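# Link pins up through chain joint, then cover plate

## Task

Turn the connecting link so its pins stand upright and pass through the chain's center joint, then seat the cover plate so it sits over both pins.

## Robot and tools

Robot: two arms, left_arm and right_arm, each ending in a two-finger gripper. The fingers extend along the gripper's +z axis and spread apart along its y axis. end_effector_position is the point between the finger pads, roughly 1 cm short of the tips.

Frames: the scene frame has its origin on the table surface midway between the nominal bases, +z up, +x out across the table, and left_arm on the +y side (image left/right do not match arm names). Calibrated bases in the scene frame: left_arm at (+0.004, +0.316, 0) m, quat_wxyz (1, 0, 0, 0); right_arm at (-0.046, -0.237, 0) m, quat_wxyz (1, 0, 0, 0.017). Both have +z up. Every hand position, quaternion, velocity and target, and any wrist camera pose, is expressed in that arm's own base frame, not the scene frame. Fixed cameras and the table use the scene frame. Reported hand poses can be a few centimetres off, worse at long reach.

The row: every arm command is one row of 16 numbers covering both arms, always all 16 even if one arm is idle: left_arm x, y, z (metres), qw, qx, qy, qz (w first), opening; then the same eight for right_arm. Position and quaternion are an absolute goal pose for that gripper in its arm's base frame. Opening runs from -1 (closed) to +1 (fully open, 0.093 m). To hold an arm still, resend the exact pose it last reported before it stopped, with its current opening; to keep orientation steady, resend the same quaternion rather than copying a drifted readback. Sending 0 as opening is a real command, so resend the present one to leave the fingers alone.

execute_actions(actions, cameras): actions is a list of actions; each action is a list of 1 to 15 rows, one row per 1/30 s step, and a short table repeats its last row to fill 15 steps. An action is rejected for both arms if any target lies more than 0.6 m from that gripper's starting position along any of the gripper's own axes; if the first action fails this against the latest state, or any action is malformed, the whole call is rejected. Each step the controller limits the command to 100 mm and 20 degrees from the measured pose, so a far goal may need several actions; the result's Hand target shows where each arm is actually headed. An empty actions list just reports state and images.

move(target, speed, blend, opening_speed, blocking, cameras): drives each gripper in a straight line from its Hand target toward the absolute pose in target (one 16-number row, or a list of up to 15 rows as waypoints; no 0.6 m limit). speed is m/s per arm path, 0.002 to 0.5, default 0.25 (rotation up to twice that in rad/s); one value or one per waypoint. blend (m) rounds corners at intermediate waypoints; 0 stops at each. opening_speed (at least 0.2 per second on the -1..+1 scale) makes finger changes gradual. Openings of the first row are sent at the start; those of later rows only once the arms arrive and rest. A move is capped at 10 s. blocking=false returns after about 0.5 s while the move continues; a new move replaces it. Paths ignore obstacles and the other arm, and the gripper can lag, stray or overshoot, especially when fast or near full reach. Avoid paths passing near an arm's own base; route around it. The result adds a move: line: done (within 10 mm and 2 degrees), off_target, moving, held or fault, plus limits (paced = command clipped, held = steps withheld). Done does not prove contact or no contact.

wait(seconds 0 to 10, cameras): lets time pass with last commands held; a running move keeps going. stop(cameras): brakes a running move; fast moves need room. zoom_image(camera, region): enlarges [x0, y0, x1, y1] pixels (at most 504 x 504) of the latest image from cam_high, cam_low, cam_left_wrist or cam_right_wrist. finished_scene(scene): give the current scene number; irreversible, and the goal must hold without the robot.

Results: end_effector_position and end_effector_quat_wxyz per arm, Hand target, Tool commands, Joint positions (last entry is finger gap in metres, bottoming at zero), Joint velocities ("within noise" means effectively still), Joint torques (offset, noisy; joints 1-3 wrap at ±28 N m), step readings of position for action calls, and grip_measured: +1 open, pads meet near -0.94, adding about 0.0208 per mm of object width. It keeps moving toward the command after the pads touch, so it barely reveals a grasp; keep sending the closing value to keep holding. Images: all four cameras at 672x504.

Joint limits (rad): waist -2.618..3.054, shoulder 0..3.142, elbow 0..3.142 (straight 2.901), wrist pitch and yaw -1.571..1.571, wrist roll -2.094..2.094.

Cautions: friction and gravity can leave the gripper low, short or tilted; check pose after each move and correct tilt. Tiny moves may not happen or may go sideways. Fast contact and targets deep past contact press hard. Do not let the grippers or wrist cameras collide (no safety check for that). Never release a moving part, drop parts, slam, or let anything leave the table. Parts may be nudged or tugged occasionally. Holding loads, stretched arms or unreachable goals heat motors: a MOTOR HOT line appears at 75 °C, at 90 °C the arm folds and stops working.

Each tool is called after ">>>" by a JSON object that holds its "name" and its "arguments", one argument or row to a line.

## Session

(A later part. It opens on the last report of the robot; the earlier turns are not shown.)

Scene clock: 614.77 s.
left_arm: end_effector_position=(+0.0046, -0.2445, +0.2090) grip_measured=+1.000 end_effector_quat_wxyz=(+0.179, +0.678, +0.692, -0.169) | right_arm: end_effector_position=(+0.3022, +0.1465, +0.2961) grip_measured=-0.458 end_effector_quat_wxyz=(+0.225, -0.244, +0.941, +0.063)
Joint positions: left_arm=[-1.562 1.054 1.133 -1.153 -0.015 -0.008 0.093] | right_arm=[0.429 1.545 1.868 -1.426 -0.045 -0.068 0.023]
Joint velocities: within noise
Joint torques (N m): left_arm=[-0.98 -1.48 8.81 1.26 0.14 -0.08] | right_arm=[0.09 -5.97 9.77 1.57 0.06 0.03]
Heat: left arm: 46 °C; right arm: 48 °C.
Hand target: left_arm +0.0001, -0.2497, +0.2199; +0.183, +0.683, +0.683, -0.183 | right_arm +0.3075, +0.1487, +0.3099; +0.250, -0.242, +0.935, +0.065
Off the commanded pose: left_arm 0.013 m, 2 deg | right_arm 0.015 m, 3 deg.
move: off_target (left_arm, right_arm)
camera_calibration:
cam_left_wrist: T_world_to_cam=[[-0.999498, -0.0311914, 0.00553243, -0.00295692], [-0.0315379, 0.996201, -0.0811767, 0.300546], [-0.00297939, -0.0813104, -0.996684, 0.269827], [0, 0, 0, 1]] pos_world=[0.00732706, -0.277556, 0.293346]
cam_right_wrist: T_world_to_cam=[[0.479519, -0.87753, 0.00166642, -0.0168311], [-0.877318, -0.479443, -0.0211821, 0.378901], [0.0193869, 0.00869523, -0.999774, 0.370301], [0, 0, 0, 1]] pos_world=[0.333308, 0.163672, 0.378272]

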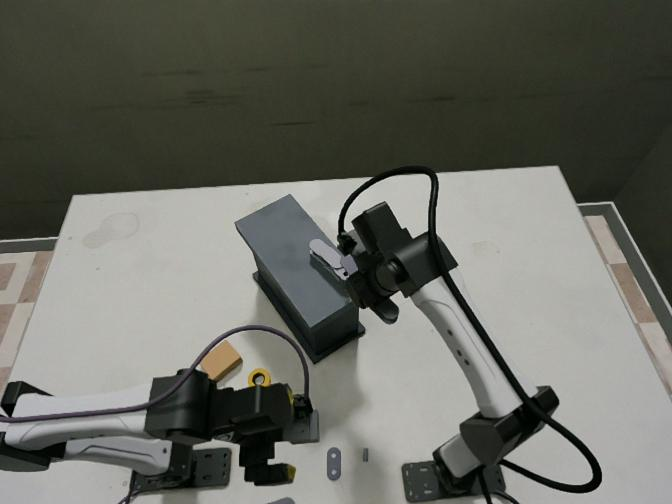

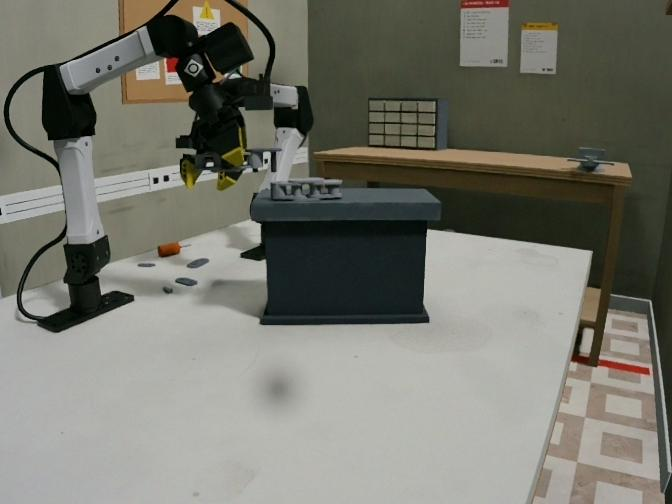

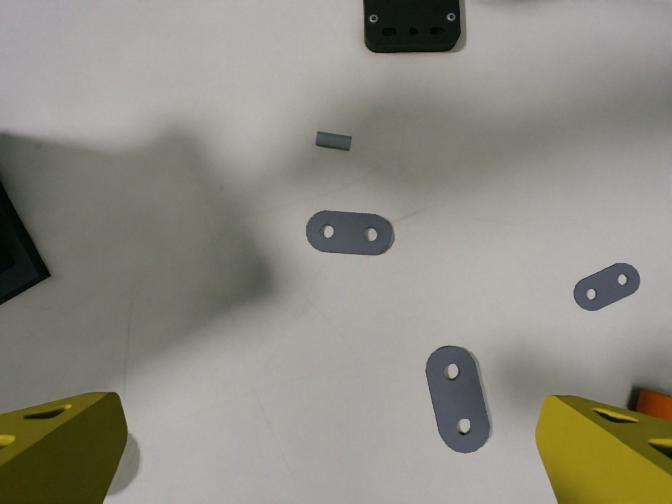

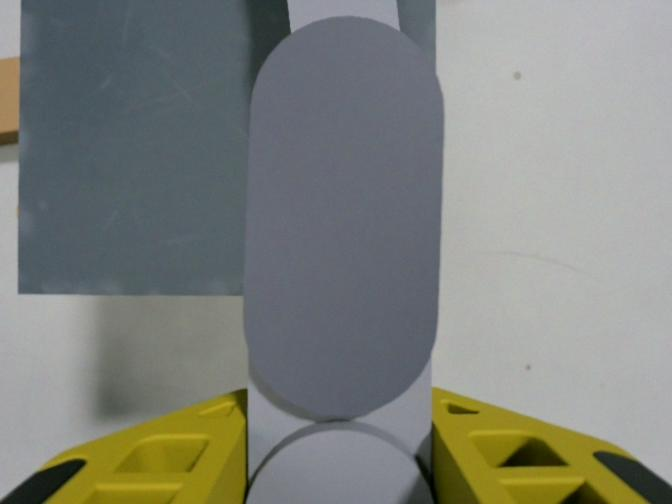

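>>> {"name": "move", "arguments": {
  "target": [
    [0.0,-0.25,0.22,0.183,0.683,0.683,-0.183,1,0.308,0.08,0.335,0.2501,-0.1302,0.9592,0.0340,-0.6],
    [0.0,-0.25,0.22,0.183,0.683,0.683,-0.183,1,0.32,-0.03,0.30,0.25,0.0507,0.9668,-0.0131,-0.6],
    [0.0,-0.25,0.22,0.183,0.683,0.683,-0.183,1,0.31,-0.03,0.055,0.25,0.0507,0.9668,-0.0131,-0.6]
  ],
  "speed": [0.15,0.15,0.15],
  "blend": 0.03
}}

>>> {"name": "zoom_image", "arguments": {
  "camera": "cam_low",
  "region": [100, 180, 340, 380]
}}

Scene clock: 639.83 s.
left_arm: end_effector_position=(+0.0046, -0.2445, +0.2090) grip_measured=+1.000 end_effector_quat_wxyz=(+0.179, +0.678, +0.692, -0.169) | right_arm: end_effector_position=(+0.2968, -0.0255, +0.0475) grip_measured=-0.458 end_effector_quat_wxyz=(+0.222, +0.044, +0.974, -0.009)
Joint positions: left_arm=[-1.562 1.054 1.133 -1.153 -0.015 -0.008 0.093] | right_arm=[-0.086 1.355 0.683 -0.45 -0.001 0.005 0.023]
Joint velocities: within noise
Joint torques (N m): left_arm=[-0.98 -1.5 8.81 1.26 0.14 -0.08] | right_arm=[-0.99 -4.26 7.58 1.86 0.04 -0.01]
Heat: left arm: 46 °C; right arm: 49 °C.
Hand target: left_arm +0.0001, -0.2497, +0.2199; +0.183, +0.683, +0.683, -0.183 | right_arm +0.3093, -0.0299, +0.0556; +0.250, +0.051, +0.967, -0.013
Off the commanded pose: left_arm 0.013 m, 2 deg | right_arm 0.016 m, 3 deg.
move: off_target (left_arm, right_arm)
camera_calibration:
cam_left_wrist: T_world_to_cam=[[-0.999498, -0.0311914, 0.00553243, -0.00295692], [-0.0315379, 0.996201, -0.0811767, 0.300546], [-0.00297939, -0.0813104, -0.996684, 0.269827], [0, 0, 0, 1]] pos_world=[0.00732706, -0.277556, 0.293346]
cam_right_wrist: T_world_to_cam=[[-0.0990114, -0.995052, 0.00824088, 0.00369499], [-0.995085, 0.0990189, 0.000506394, 0.335117], [-0.00131989, -0.00815024, -0.999966, 0.129022], [0, 0, 0, 1]] pos_world=[0.334006, -0.0284547, 0.128818]

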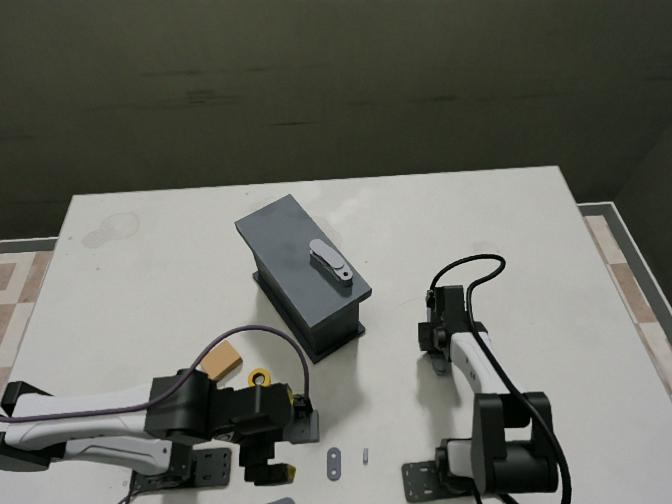

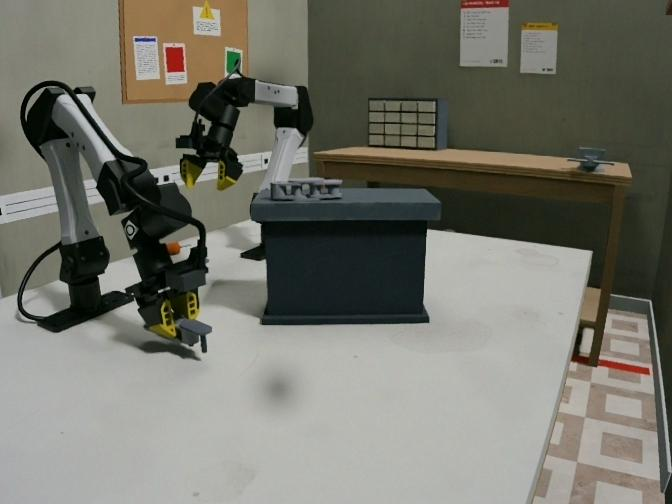

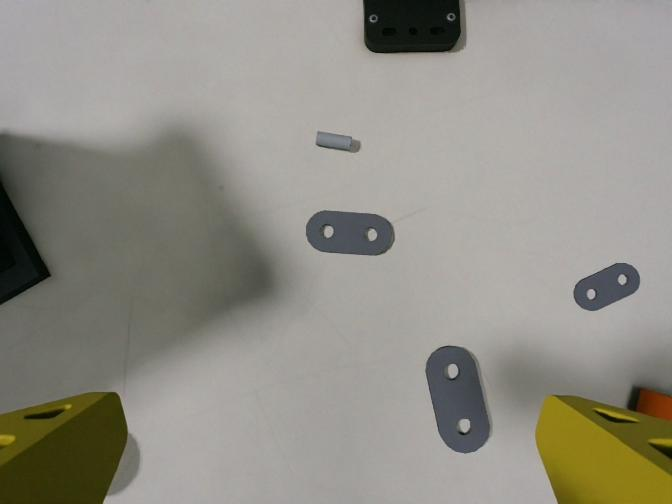

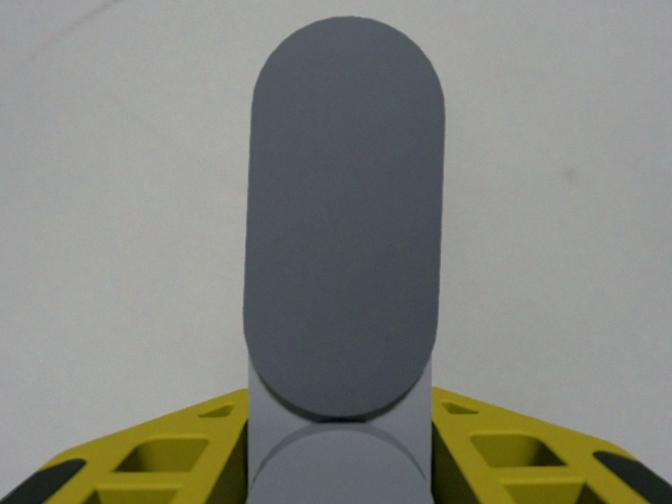

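Scaled by 2.100 from the camera's 672x504 image, which has a finer 960x720 frame.

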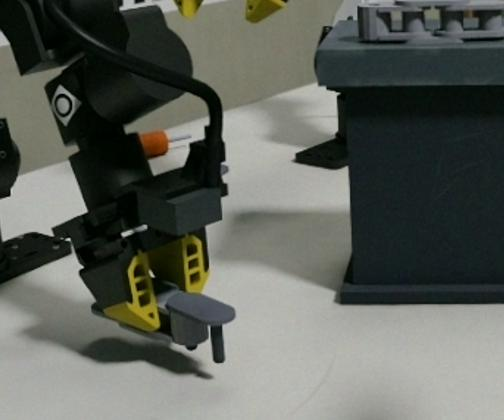

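>>> {"name": "move", "arguments": {
  "target": [
    [0.0,-0.25,0.22,0.183,0.683,0.683,-0.183,1,0.31,-0.03,0.030,0.2752,0.0503,0.96,-0.0144,-0.6]
  ],
  "speed": [0.08],
  "cameras": ["cam_low","cam_right_wrist"]
}}

>>> {"name": "zoom_image", "arguments": {
  "camera": "cam_low",
  "region": [120, 270, 260, 390]
}}

Scene clock: 648.60 s.
left_arm: end_effector_position=(+0.0046, -0.2445, +0.2090) grip_measured=+1.000 end_effector_quat_wxyz=(+0.179, +0.678, +0.692, -0.169) | right_arm: end_effector_position=(+0.3007, -0.0258, +0.0261) grip_measured=-0.458 end_effector_quat_wxyz=(+0.255, +0.044, +0.966, -0.010)
Joint positions: left_arm=[-1.562 1.054 1.133 -1.153 -0.015 -0.008 0.093] | right_arm=[-0.086 1.379 0.571 -0.248 -0.001 0.005 0.023]
Joint velocities: within noise
Joint torques (N m): left_arm=[-1.01 -1.5 8.83 1.26 0.14 -0.08] | right_arm=[-0.92 -3.96 6.46 1.94 0.05 0.05]
Heat: left arm: 46 °C; right arm: 49 °C.
Hand target: left_arm +0.0001, -0.2497, +0.2199; +0.183, +0.683, +0.683, -0.183 | right_arm +0.3094, -0.0299, +0.0304; +0.275, +0.050, +0.960, -0.014
Off the commanded pose: left_arm 0.013 m, 2 deg | right_arm 0.011 m, 3 deg.
move: off_target (left_arm, right_arm)
camera_calibration:
cam_right_wrist: T_world_to_cam=[[-0.0995275, -0.995008, 0.00736225, 0.00410033], [-0.992925, 0.0988322, -0.0658171, 0.340074], [0.0647609, -0.0138608, -0.997805, 0.0876124], [0, 0, 0, 1]] pos_world=[0.332402, -0.0283161, 0.109773]
Images, in order (width x height): cam_low 672x504, cam_right_wrist 672x504.

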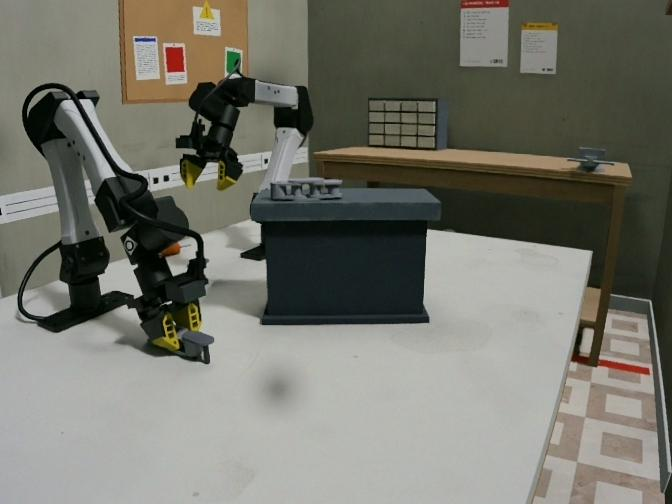

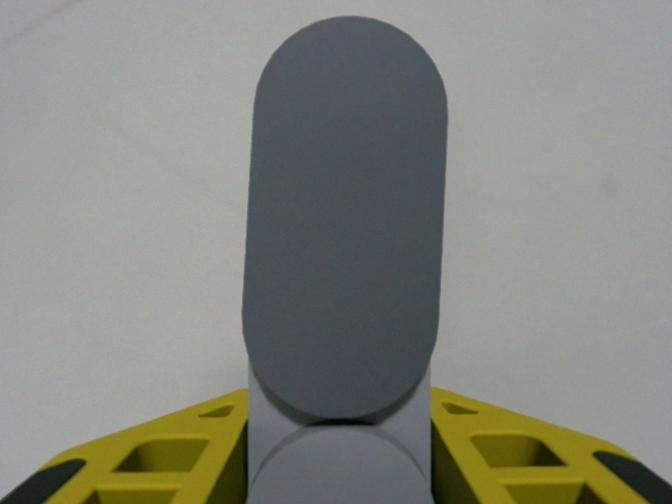

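Scaled by 3.600 from the camera's 672x504 image, which has a finer 960x720 frame.

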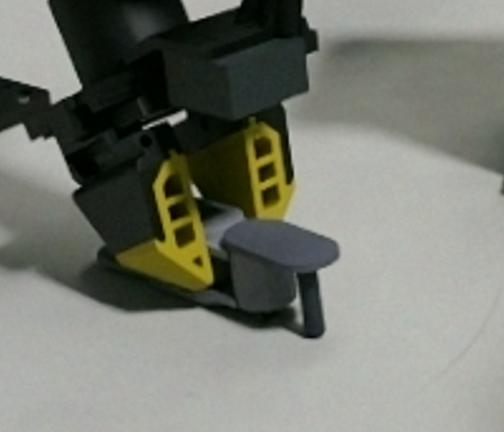

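>>> {"name": "move", "arguments": {
  "target": [
    [0.0,-0.25,0.22,0.183,0.683,0.683,-0.183,1,0.31,-0.03,0.019,0.2752,0.0503,0.96,-0.0144,-0.6]
  ],
  "speed": [0.05],
  "cameras": ["cam_low","cam_right_wrist"]
}}

>>> {"name": "zoom_image", "arguments": {
  "camera": "cam_low",
  "region": [120, 270, 260, 390]
}}

Scene clock: 654.07 s.
left_arm: end_effector_position=(+0.0046, -0.2445, +0.2090) grip_measured=+1.000 end_effector_quat_wxyz=(+0.179, +0.678, +0.692, -0.169) | right_arm: end_effector_position=(+0.3095, -0.0266, +0.0233) grip_measured=-0.458 end_effector_quat_wxyz=(+0.274, +0.044, +0.961, -0.011)
Joint positions: left_arm=[-1.562 1.054 1.133 -1.153 -0.015 -0.008 0.093] | right_arm=[-0.086 1.404 0.553 -0.165 -0.001 0.005 0.023]
Joint velocities: within noise
Joint torques (N m): left_arm=[-0.98 -1.5 8.83 1.25 0.14 -0.07] | right_arm=[-0.91 -3.06 5.57 1.8 0.01 0.06]
Heat: left arm: 46 °C; right arm: 49 °C.
Hand target: left_arm +0.0001, -0.2497, +0.2199; +0.183, +0.683, +0.683, -0.183 | right_arm +0.3098, -0.0299, +0.0192; +0.275, +0.050, +0.960, -0.014
Off the commanded pose: left_arm 0.013 m, 2 deg | right_arm 0.006 m, 1 deg.
move: off_target (left_arm)
camera_calibration:
cam_right_wrist: T_world_to_cam=[[-0.0998078, -0.994983, 0.00682135, 0.00434049], [-0.989542, 0.0985399, -0.105339, 0.348555], [0.104138, -0.0172637, -0.994413, 0.0718147], [0, 0, 0, 1]] pos_world=[0.337865, -0.0287881, 0.1081]
Images, in order (width x height): cam_low 672x504, cam_right_wrist 672x504.

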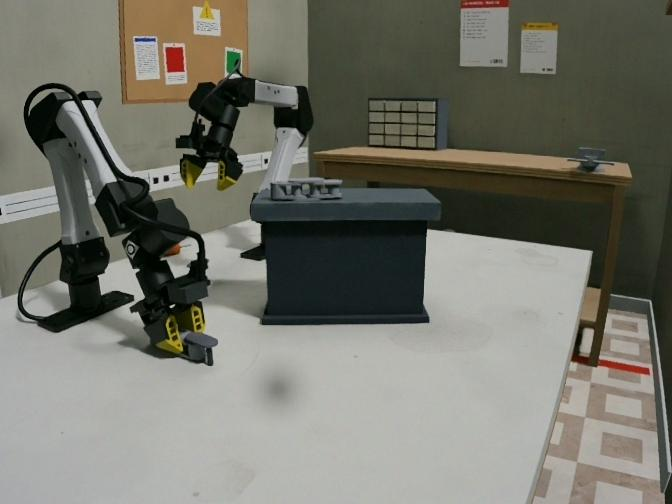

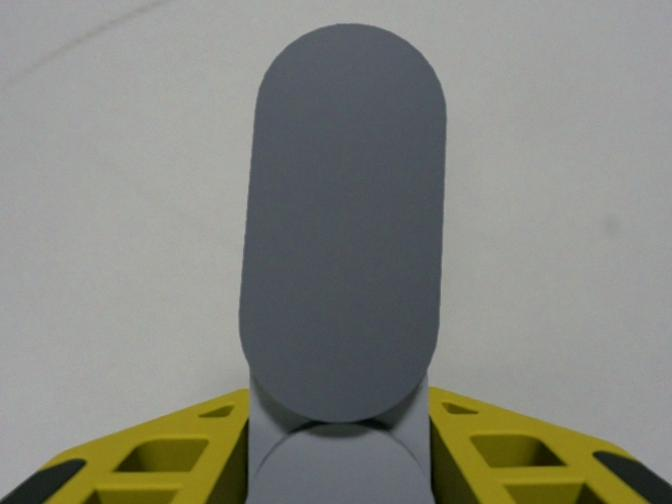

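Scaled by 3.600 from the camera's 672x504 image, which has a finer 960x720 frame.

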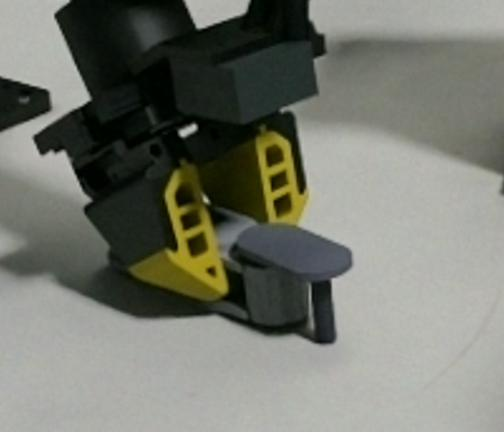

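>>> {"name": "move", "arguments": {
  "target": [
    [0.0,-0.25,0.22,0.183,0.683,0.683,-0.183,1,0.31,-0.028,0.012,0.2504,0.0446,0.9670,-0.0116,-0.6]
  ],
  "speed": [0.05],
  "cameras": ["cam_low","cam_right_wrist"]
}}

>>> {"name": "zoom_image", "arguments": {
  "camera": "cam_low",
  "region": [120, 270, 260, 390]
}}

Scene clock: 660.47 s.
left_arm: end_effector_position=(+0.0046, -0.2445, +0.2090) grip_measured=+1.000 end_effector_quat_wxyz=(+0.179, +0.678, +0.692, -0.169) | right_arm: end_effector_position=(+0.3161, -0.0271, +0.0222) grip_measured=-0.458 end_effector_quat_wxyz=(+0.273, +0.044, +0.961, -0.011)
Joint positions: left_arm=[-1.562 1.054 1.133 -1.153 -0.015 -0.008 0.093] | right_arm=[-0.086 1.437 0.576 -0.158 -0.001 0.005 0.023]
Joint velocities: within noise
Joint torques (N m): left_arm=[-0.99 -1.5 8.84 1.26 0.14 -0.08] | right_arm=[-0.49 -2.02 6.37 1.33 0.01 0.02]
Heat: left arm: 46 °C; right arm: 49 °C.
Hand target: left_arm +0.0001, -0.2497, +0.2199; +0.183, +0.683, +0.683, -0.183 | right_arm +0.3097, -0.0279, +0.0124; +0.251, +0.045, +0.967, -0.012
Off the commanded pose: left_arm 0.013 m, 2 deg | right_arm 0.012 m, 3 deg.
move: off_target (left_arm, right_arm)
camera_calibration:
cam_right_wrist: T_world_to_cam=[[-0.0997923, -0.994985, 0.00685285, 0.00443344], [-0.98978, 0.0985604, -0.103063, 0.355081], [0.101871, -0.0170677, -0.994651, 0.0708121], [0, 0, 0, 1]] pos_world=[0.34468, -0.0293771, 0.106999]
Images, in order (width x height): cam_low 672x504, cam_right_wrist 672x504.

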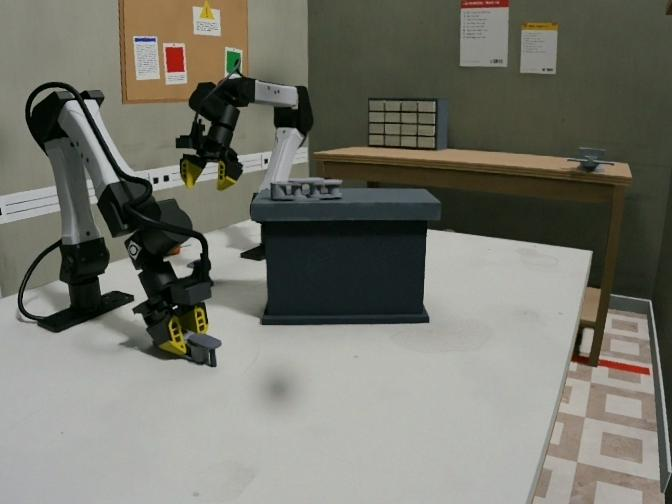

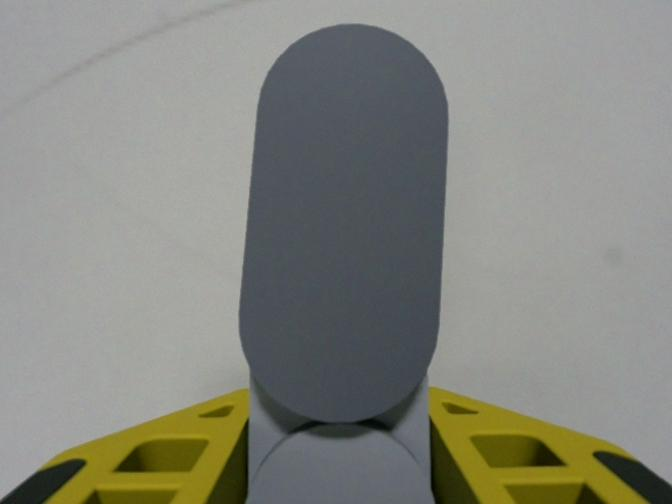

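Scaled by 3.600 from the camera's 672x504 image, which has a finer 960x720 frame.

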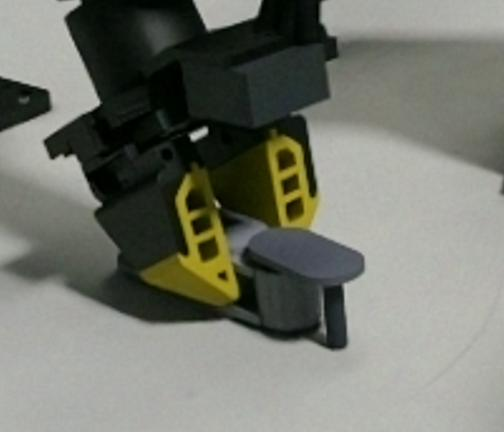

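>>> {"name": "move", "arguments": {
  "target": [
    [0.0,-0.25,0.22,0.183,0.683,0.683,-0.183,1,0.316,-0.027,0.020,0.273,0.044,0.961,-0.011,-0.6],
    [0.0,-0.25,0.22,0.183,0.683,0.683,-0.183,1,0.316,-0.027,0.020,0.273,0.044,0.961,-0.011,0.5],
    [0.0,-0.25,0.22,0.183,0.683,0.683,-0.183,1,0.300,-0.024,0.12,0.25,0.0446,0.9670,-0.0116,1]
  ],
  "speed": [0.05,0.05,0.12],
  "opening_speed": 0.8,
  "cameras": ["cam_low","cam_right_wrist"]
}}

>>> {"name": "zoom_image", "arguments": {
  "camera": "cam_low",
  "region": [120, 270, 260, 390]
}}

Scene clock: 673.83 s.
left_arm: end_effector_position=(+0.0046, -0.2445, +0.2090) grip_measured=+1.000 end_effector_quat_wxyz=(+0.179, +0.678, +0.692, -0.169) | right_arm: end_effector_position=(+0.3007, -0.0249, +0.1149) grip_measured=+1.000 end_effector_quat_wxyz=(+0.250, +0.044, +0.967, -0.009)
Joint positions: left_arm=[-1.562 1.054 1.133 -1.153 -0.015 -0.008 0.093] | right_arm=[-0.083 1.242 0.857 -0.68 -0.001 0.007 0.093]
Joint velocities: within noise
Joint torques (N m): left_arm=[-0.98 -1.48 8.81 1.26 0.14 -0.08] | right_arm=[0.35 -4.68 8.91 1.2 0.09 0.05]
Heat: left arm: 46 °C; right arm: 49 °C.
Hand target: left_arm +0.0001, -0.2497, +0.2199; +0.183, +0.683, +0.683, -0.183 | right_arm +0.3000, -0.0240, +0.1199; +0.250, +0.045, +0.967, -0.011
Off the commanded pose: left_arm 0.013 m, 2 deg | right_arm 0.005 m, 0 deg.
move: off_target (left_arm)
camera_calibration:
cam_right_wrist: T_world_to_cam=[[-0.0984107, -0.995125, 0.00638745, 0.004141], [-0.993625, 0.0979034, -0.0559, 0.344946], [0.0550021, -0.0118479, -0.998416, 0.17921], [0, 0, 0, 1]] pos_world=[0.333297, -0.0275273, 0.198183]
Images, in order (width x height): cam_low 672x504, cam_right_wrist 672x504.

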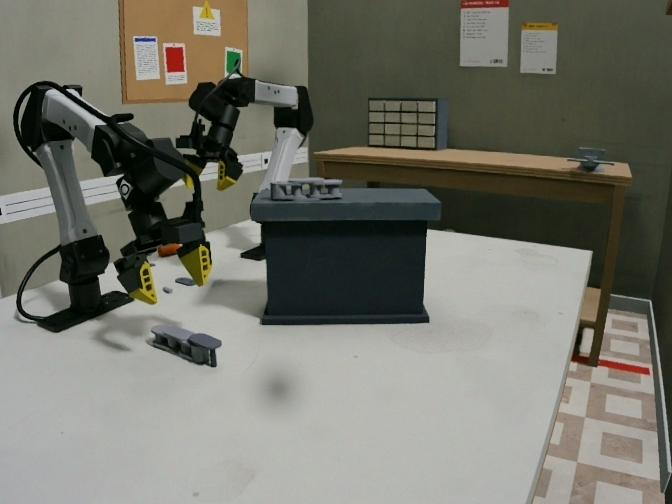

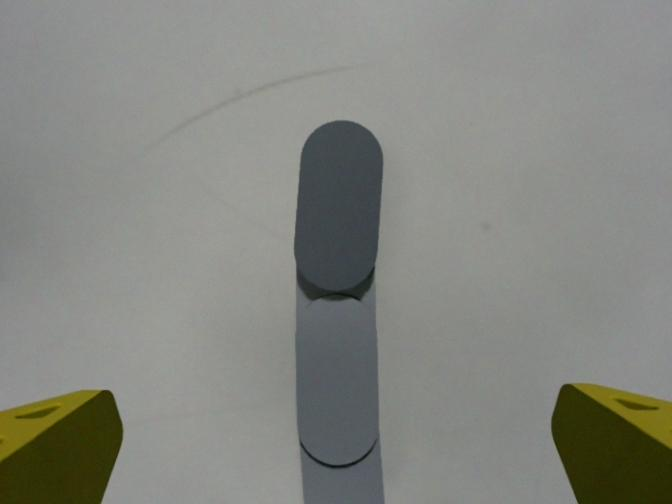

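Scaled by 3.600 from the camera's 672x504 image, which has a finer 960x720 frame.

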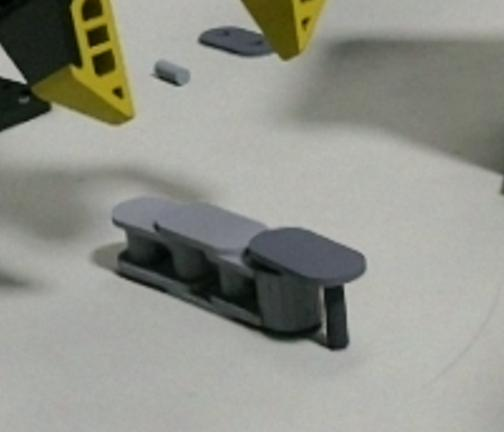

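>>> {"name": "move", "arguments": {
  "target": [
    [0.0,-0.25,0.22,0.183,0.683,0.683,-0.183,1,0.353,-0.032,0.10,0.0174,0.0663,0.9976,-0.0012,1],
    [0.0,-0.25,0.22,0.183,0.683,0.683,-0.183,1,0.357,-0.0325,0.060,0.0174,0.0663,0.9976,-0.0012,1]
  ],
  "speed": [0.12,0.06],
  "cameras": ["cam_low","cam_right_wrist"]
}}

>>> {"name": "zoom_image", "arguments": {
  "camera": "cam_low",
  "region": [120, 250, 280, 390]
}}

Scene clock: 698.37 s.
left_arm: end_effector_position=(+0.0046, -0.2445, +0.2090) grip_measured=+1.000 end_effector_quat_wxyz=(+0.179, +0.678, +0.692, -0.169) | right_arm: end_effector_position=(+0.3569, -0.0296, +0.0671) grip_measured=+1.000 end_effector_quat_wxyz=(+0.022, +0.059, +0.998, +0.000)
Joint positions: left_arm=[-1.562 1.054 1.133 -1.153 -0.015 -0.008 0.093] | right_arm=[-0.083 1.885 1.423 -1.066 -0.001 0.035 0.093]
Joint velocities: within noise
Joint torques (N m): left_arm=[-0.99 -1.5 8.83 1.26 0.14 -0.08] | right_arm=[-0.96 -7.5 5.79 0.63 0.06 0.07]
Heat: left arm: 46 °C; right arm: 50 °C.
Hand target: left_arm +0.0001, -0.2497, +0.2199; +0.183, +0.683, +0.683, -0.183 | right_arm +0.3569, -0.0325, +0.0601; +0.017, +0.066, +0.998, -0.001
Off the commanded pose: left_arm 0.013 m, 2 deg | right_arm 0.008 m, 1 deg.
move: off_target (left_arm)
camera_calibration:
cam_right_wrist: T_world_to_cam=[[-0.121998, -0.992465, 0.0113627, 0.0134784], [-0.911266, 0.116539, 0.394985, 0.339439], [-0.393333, 0.037833, -0.918617, 0.284502], [0, 0, 0, 1]] pos_world=[0.422868, -0.0369446, 0.127122]
Images, in order (width x height): cam_low 672x504, cam_right_wrist 672x504.

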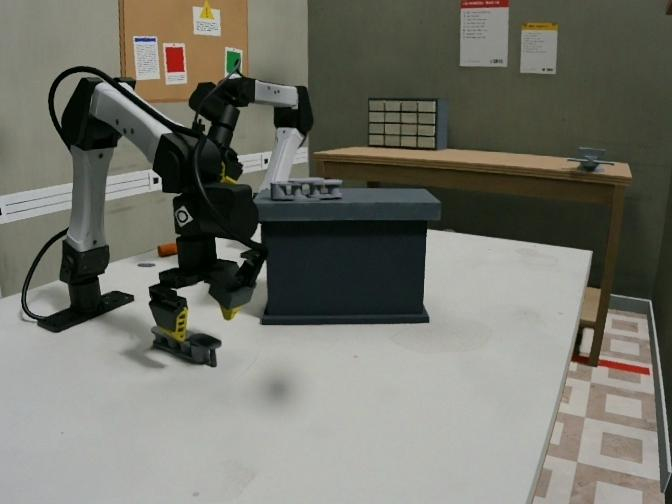

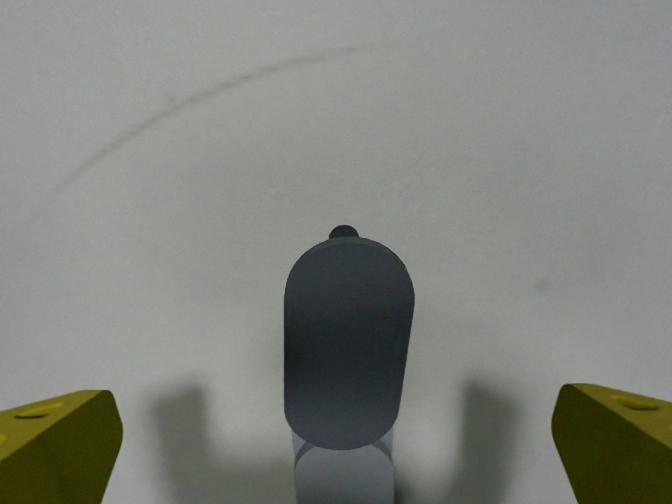

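Scaled by 3.150 from the camera's 672x504 image, which has a finer 960x720 frame.

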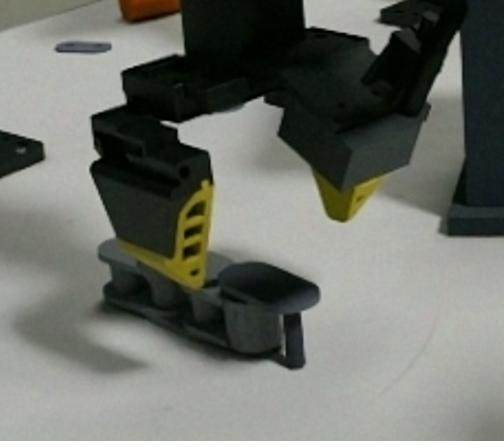

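>>> {"name": "move", "arguments": {
  "target": [
    [0.0,-0.25,0.22,0.183,0.683,0.683,-0.183,1,0.3575,-0.037,0.039,0.0174,0.0663,0.9976,-0.0012,1]
  ],
  "speed": [0.05],
  "cameras": ["cam_low","cam_right_wrist"]
}}

>>> {"name": "zoom_image", "arguments": {
  "camera": "cam_low",
  "region": [120, 250, 280, 390]
}}

Scene clock: 711.83 s.
left_arm: end_effector_position=(+0.0046, -0.2445, +0.2090) grip_measured=+1.000 end_effector_quat_wxyz=(+0.179, +0.678, +0.692, -0.169) | right_arm: end_effector_position=(+0.3580, -0.0339, +0.0464) grip_measured=+1.000 end_effector_quat_wxyz=(+0.022, +0.065, +0.998, +0.000)
Joint positions: left_arm=[-1.562 1.054 1.133 -1.153 -0.015 -0.008 0.093] | right_arm=[-0.095 1.909 1.372 -0.989 -0.001 0.035 0.093]
Joint velocities: within noise
Joint torques (N m): left_arm=[-0.98 -1.48 8.84 1.26 0.14 -0.08] | right_arm=[-0.8 -7.92 5.6 0.63 0.01 -0.07]
Heat: left arm: 46 °C; right arm: 49 °C.
Hand target: left_arm +0.0001, -0.2497, +0.2199; +0.183, +0.683, +0.683, -0.183 | right_arm +0.3573, -0.0369, +0.0391; +0.017, +0.066, +0.998, -0.001
Off the commanded pose: left_arm 0.013 m, 2 deg | right_arm 0.008 m, 1 deg.
move: off_target (left_arm)
camera_calibration:
cam_right_wrist: T_world_to_cam=[[-0.133735, -0.990952, 0.0113328, 0.0137748], [-0.910124, 0.127335, 0.394284, 0.349083], [-0.39216, 0.0424152, -0.918919, 0.265836], [0, 0, 0, 1]] pos_world=[0.423801, -0.0420759, 0.106487]
Images, in order (width x height): cam_low 672x504, cam_right_wrist 672x504.

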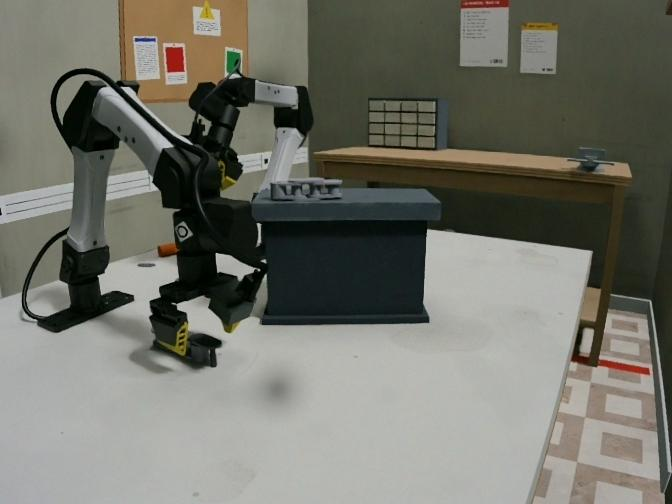

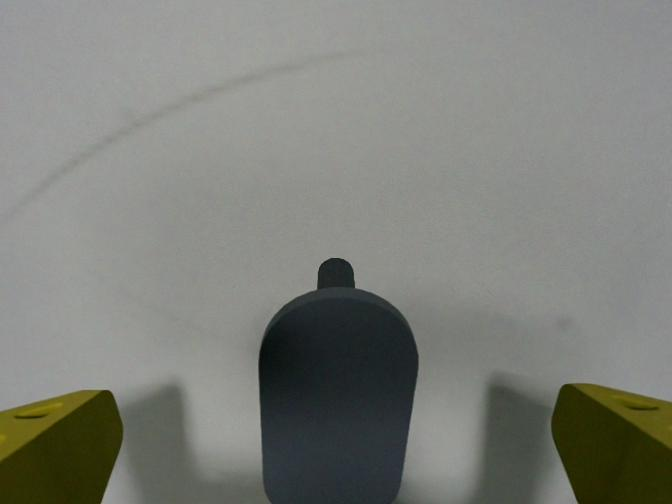

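Scaled by 3.150 from the camera's 672x504 image, which has a finer 960x720 frame.

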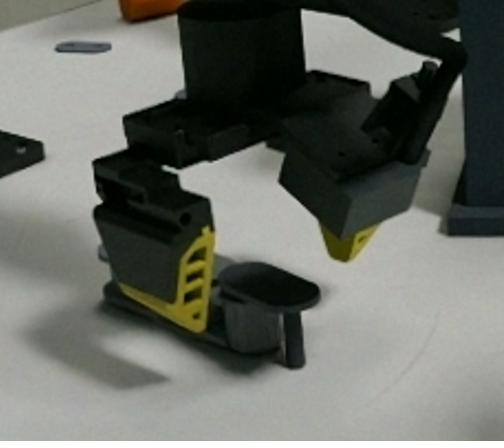

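>>> {"name": "move", "arguments": {
  "target": [
    [0.0,-0.25,0.22,0.183,0.683,0.683,-0.183,1,0.3575,-0.037,0.035,0.0174,0.0663,0.9976,-0.0012,1],
    [0.0,-0.25,0.22,0.183,0.683,0.683,-0.183,1,0.3575,-0.037,0.035,0.0174,0.0663,0.9976,-0.0012,-0.55]
  ],
  "speed": [0.05,0.05],
  "opening_speed": 0.8,
  "cameras": ["cam_low","cam_right_wrist"]
}}

>>> {"name": "zoom_image", "arguments": {
  "camera": "cam_low",
  "region": [120, 250, 280, 390]
}}

Scene clock: 720.03 s.
left_arm: end_effector_position=(+0.0046, -0.2445, +0.2090) grip_measured=+1.000 end_effector_quat_wxyz=(+0.179, +0.678, +0.692, -0.169) | right_arm: end_effector_position=(+0.3590, -0.0340, +0.0441) grip_measured=-0.469 end_effector_quat_wxyz=(+0.025, +0.065, +0.998, +0.000)
Joint positions: left_arm=[-1.562 1.054 1.133 -1.153 -0.015 -0.008 0.093] | right_arm=[-0.095 1.91 1.363 -0.973 -0.001 0.035 0.023]
Joint velocities: within noise
Joint torques (N m): left_arm=[-0.99 -1.5 8.81 1.26 0.14 -0.08] | right_arm=[-1.13 -7.31 5.46 0.69 -0.02 -0.03]
Heat: left arm: 47 °C; right arm: 49 °C.
Hand target: left_arm +0.0001, -0.2497, +0.2199; +0.183, +0.683, +0.683, -0.183 | right_arm +0.3574, -0.0369, +0.0351; +0.017, +0.066, +0.998, -0.001
Off the commanded pose: left_arm 0.013 m, 2 deg | right_arm 0.010 m, 1 deg.
move: off_target (left_arm)
camera_calibration:
cam_right_wrist: T_world_to_cam=[[-0.133807, -0.990945, 0.0110786, 0.013879], [-0.91265, 0.127576, 0.388322, 0.352122], [-0.38622, 0.0418493, -0.921457, 0.262104], [0, 0, 0, 1]] pos_world=[0.424451, -0.0421379, 0.104627]
Images, in order (width x height): cam_low 672x504, cam_right_wrist 672x504.

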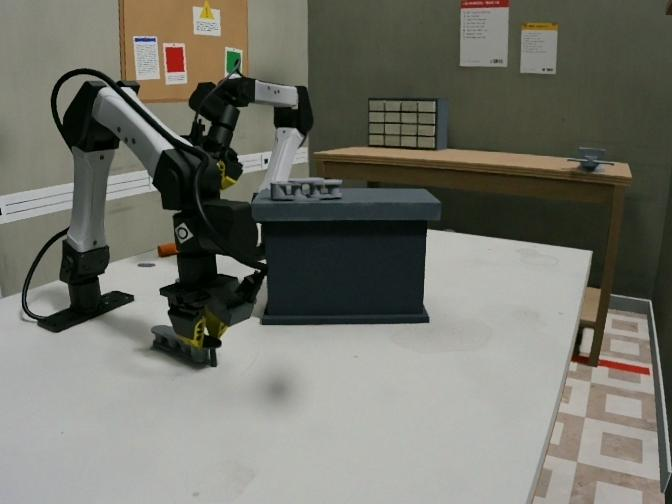

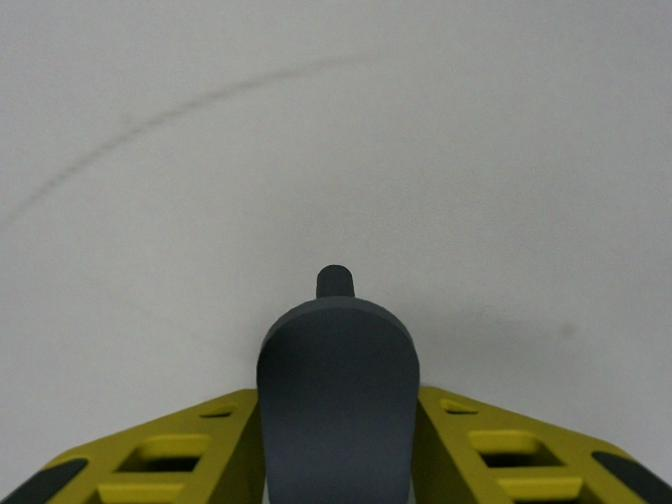

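Scaled by 3.150 from the camera's 672x504 image, which has a finer 960x720 frame.

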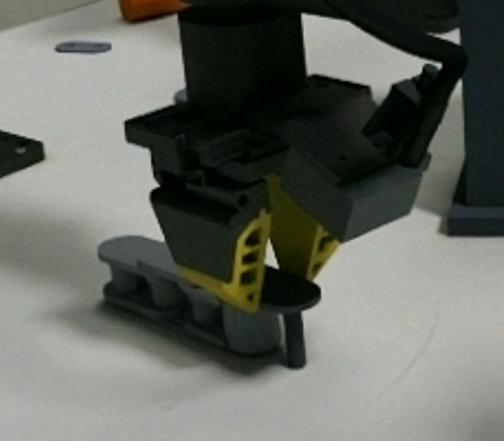

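>>> {"name": "move", "arguments": {
  "target": [
    [0.0,-0.25,0.22,0.183,0.683,0.683,-0.183,1,0.356,-0.0365,0.14,0.0174,0.0663,0.9976,-0.0012,-0.6]
  ],
  "speed": [0.08],
  "cameras": ["cam_low","cam_right_wrist"]
}}

>>> {"name": "zoom_image", "arguments": {
  "camera": "cam_low",
  "region": [120, 220, 280, 390]
}}

Scene clock: 726.20 s.
left_arm: end_effector_position=(+0.0046, -0.2445, +0.2090) grip_measured=+1.000 end_effector_quat_wxyz=(+0.179, +0.678, +0.692, -0.169) | right_arm: end_effector_position=(+0.3569, -0.0338, +0.1272) grip_measured=-0.469 end_effector_quat_wxyz=(+0.006, +0.065, +0.998, +0.000)
Joint positions: left_arm=[-1.562 1.054 1.133 -1.153 -0.015 -0.008 0.093] | right_arm=[-0.095 1.892 1.674 -1.341 -0.001 0.035 0.023]
Joint velocities: within noise
Joint torques (N m): left_arm=[-0.99 -1.5 8.81 1.26 0.14 -0.08] | right_arm=[-0.85 -11.55 8.25 0.19 0.01 -0.02]
Heat: left arm: 47 °C; right arm: 48 °C.
Hand target: left_arm +0.0001, -0.2497, +0.2199; +0.183, +0.683, +0.683, -0.183 | right_arm +0.3559, -0.0364, +0.1397; +0.017, +0.066, +0.998, -0.001
Off the commanded pose: left_arm 0.013 m, 2 deg | right_arm 0.013 m, 1 deg.
move: off_target (left_arm, right_arm)
camera_calibration:
cam_right_wrist: T_world_to_cam=[[-0.133348, -0.990989, 0.0125962, 0.0125154], [-0.896918, 0.126077, 0.423842, 0.307684], [-0.421611, 0.0452208, -0.905649, 0.348538], [0, 0, 0, 1]] pos_world=[0.424584, -0.0421506, 0.185086]
Images, in order (width x height): cam_low 672x504, cam_right_wrist 672x504.

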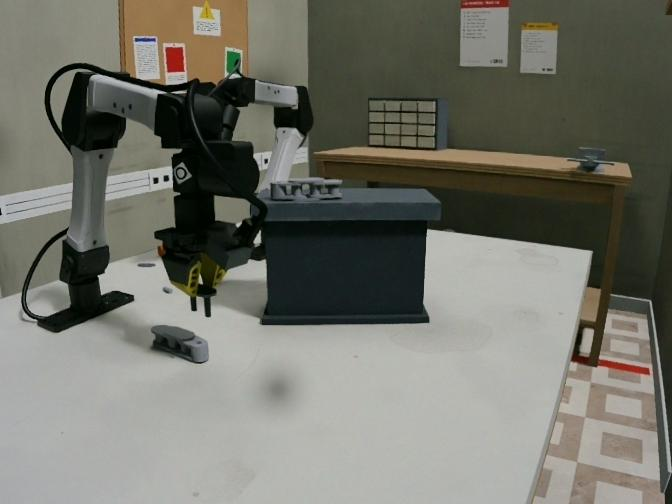

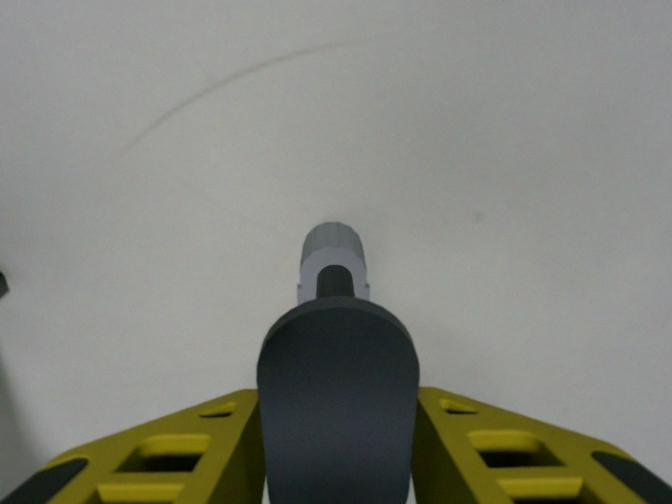

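Scaled by 2.965 from the camera's 672x504 image, which has a finer 960x720 frame.

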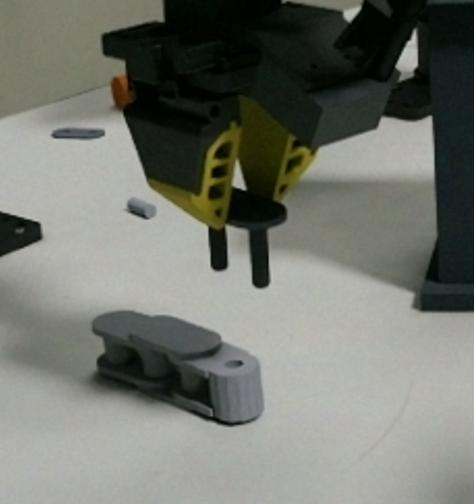

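>>> {"name": "move", "arguments": {
  "target": [
    [0.08,-0.22,0.30,0.183,0.683,0.683,-0.183,1,0.32,-0.01,0.27,0.2494,0.0,0.968,0.0,-0.6],
    [0.190,-0.223,0.36,0.189,-0.189,0.6814,-0.6814,1,0.2929,0.1972,0.36,0.6846,-0.1771,0.6846,0.1771,-0.6]
  ],
  "speed": [0.15,0.15],
  "blend": 0.04
}}

Scene clock: 757.43 s.
left_arm: end_effector_position=(+0.1904, -0.2235, +0.3562) grip_measured=+1.000 end_effector_quat_wxyz=(+0.183, -0.189, +0.690, -0.674) | right_arm: end_effector_position=(+0.2923, +0.1956, +0.3583) grip_measured=-0.469 end_effector_quat_wxyz=(+0.678, -0.178, +0.690, +0.179)
Joint positions: left_arm=[-0.642 0.697 0.776 -0.105 0.396 -1.563 0.093] | right_arm=[0.663 0.924 0.836 0.071 0.153 0.008 0.023]
Joint velocities: within noise
Joint torques (N m): left_arm=[-1.01 -1.13 5.64 2.24 -0.16 -0.16] | right_arm=[0.27 -1.46 7.25 2.56 0.09 -0.12]
Heat: left arm: 46 °C; right arm: 49 °C.
Hand target: left_arm +0.1899, -0.2229, +0.3601; +0.189, -0.189, +0.681, -0.681 | right_arm +0.2928, +0.1971, +0.3600; +0.684, -0.177, +0.685, +0.177
Off the commanded pose: left_arm 0.004 m, 1 deg | right_arm 0.002 m, 1 deg.
move: done
camera_calibration:
cam_left_wrist: T_world_to_cam=[[0.0221285, -0.00455061, 0.999745, -0.360072], [-0.992879, -0.117181, 0.0214432, 0.19511], [0.117053, -0.9931, -0.00711125, -0.16032], [0, 0, 0, 1]] pos_world=[0.220455, -0.13799, 0.354657]
cam_right_wrist: T_world_to_cam=[[0.475269, -0.879797, -0.00871016, 0.0363327], [-0.399387, -0.206908, -0.893129, 0.514472], [0.78397, 0.427955, -0.449717, -0.0703046], [0, 0, 0, 1]] pos_world=[0.243322, 0.168501, 0.428189]

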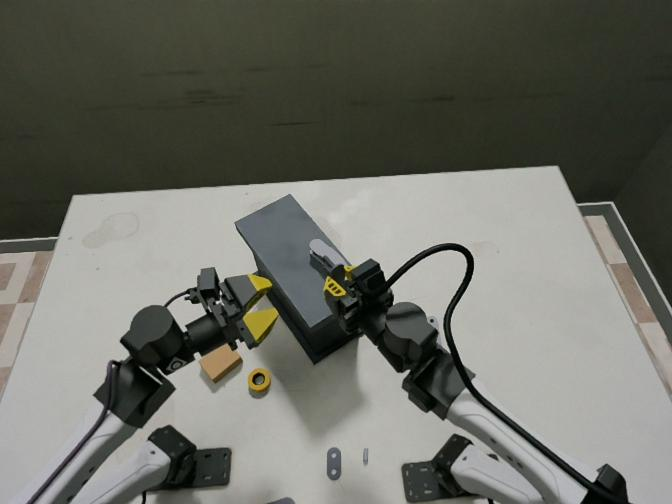

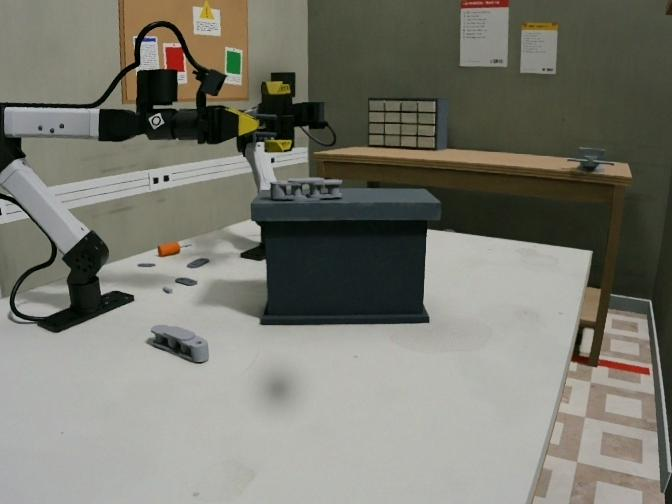

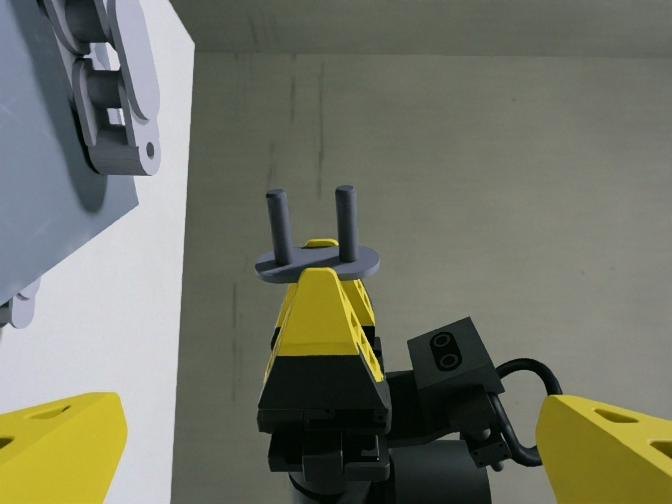

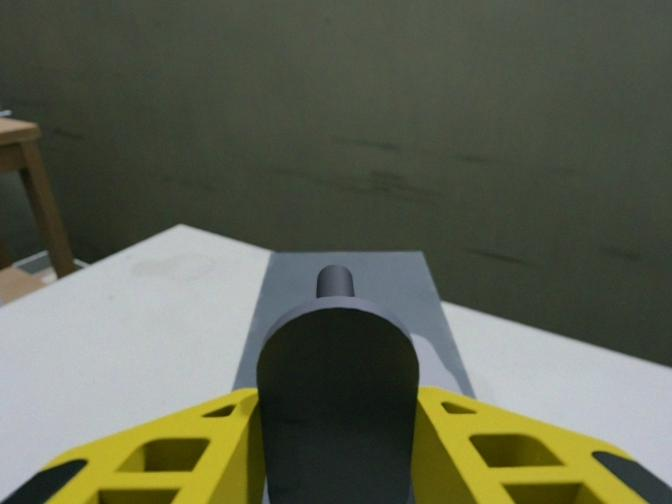

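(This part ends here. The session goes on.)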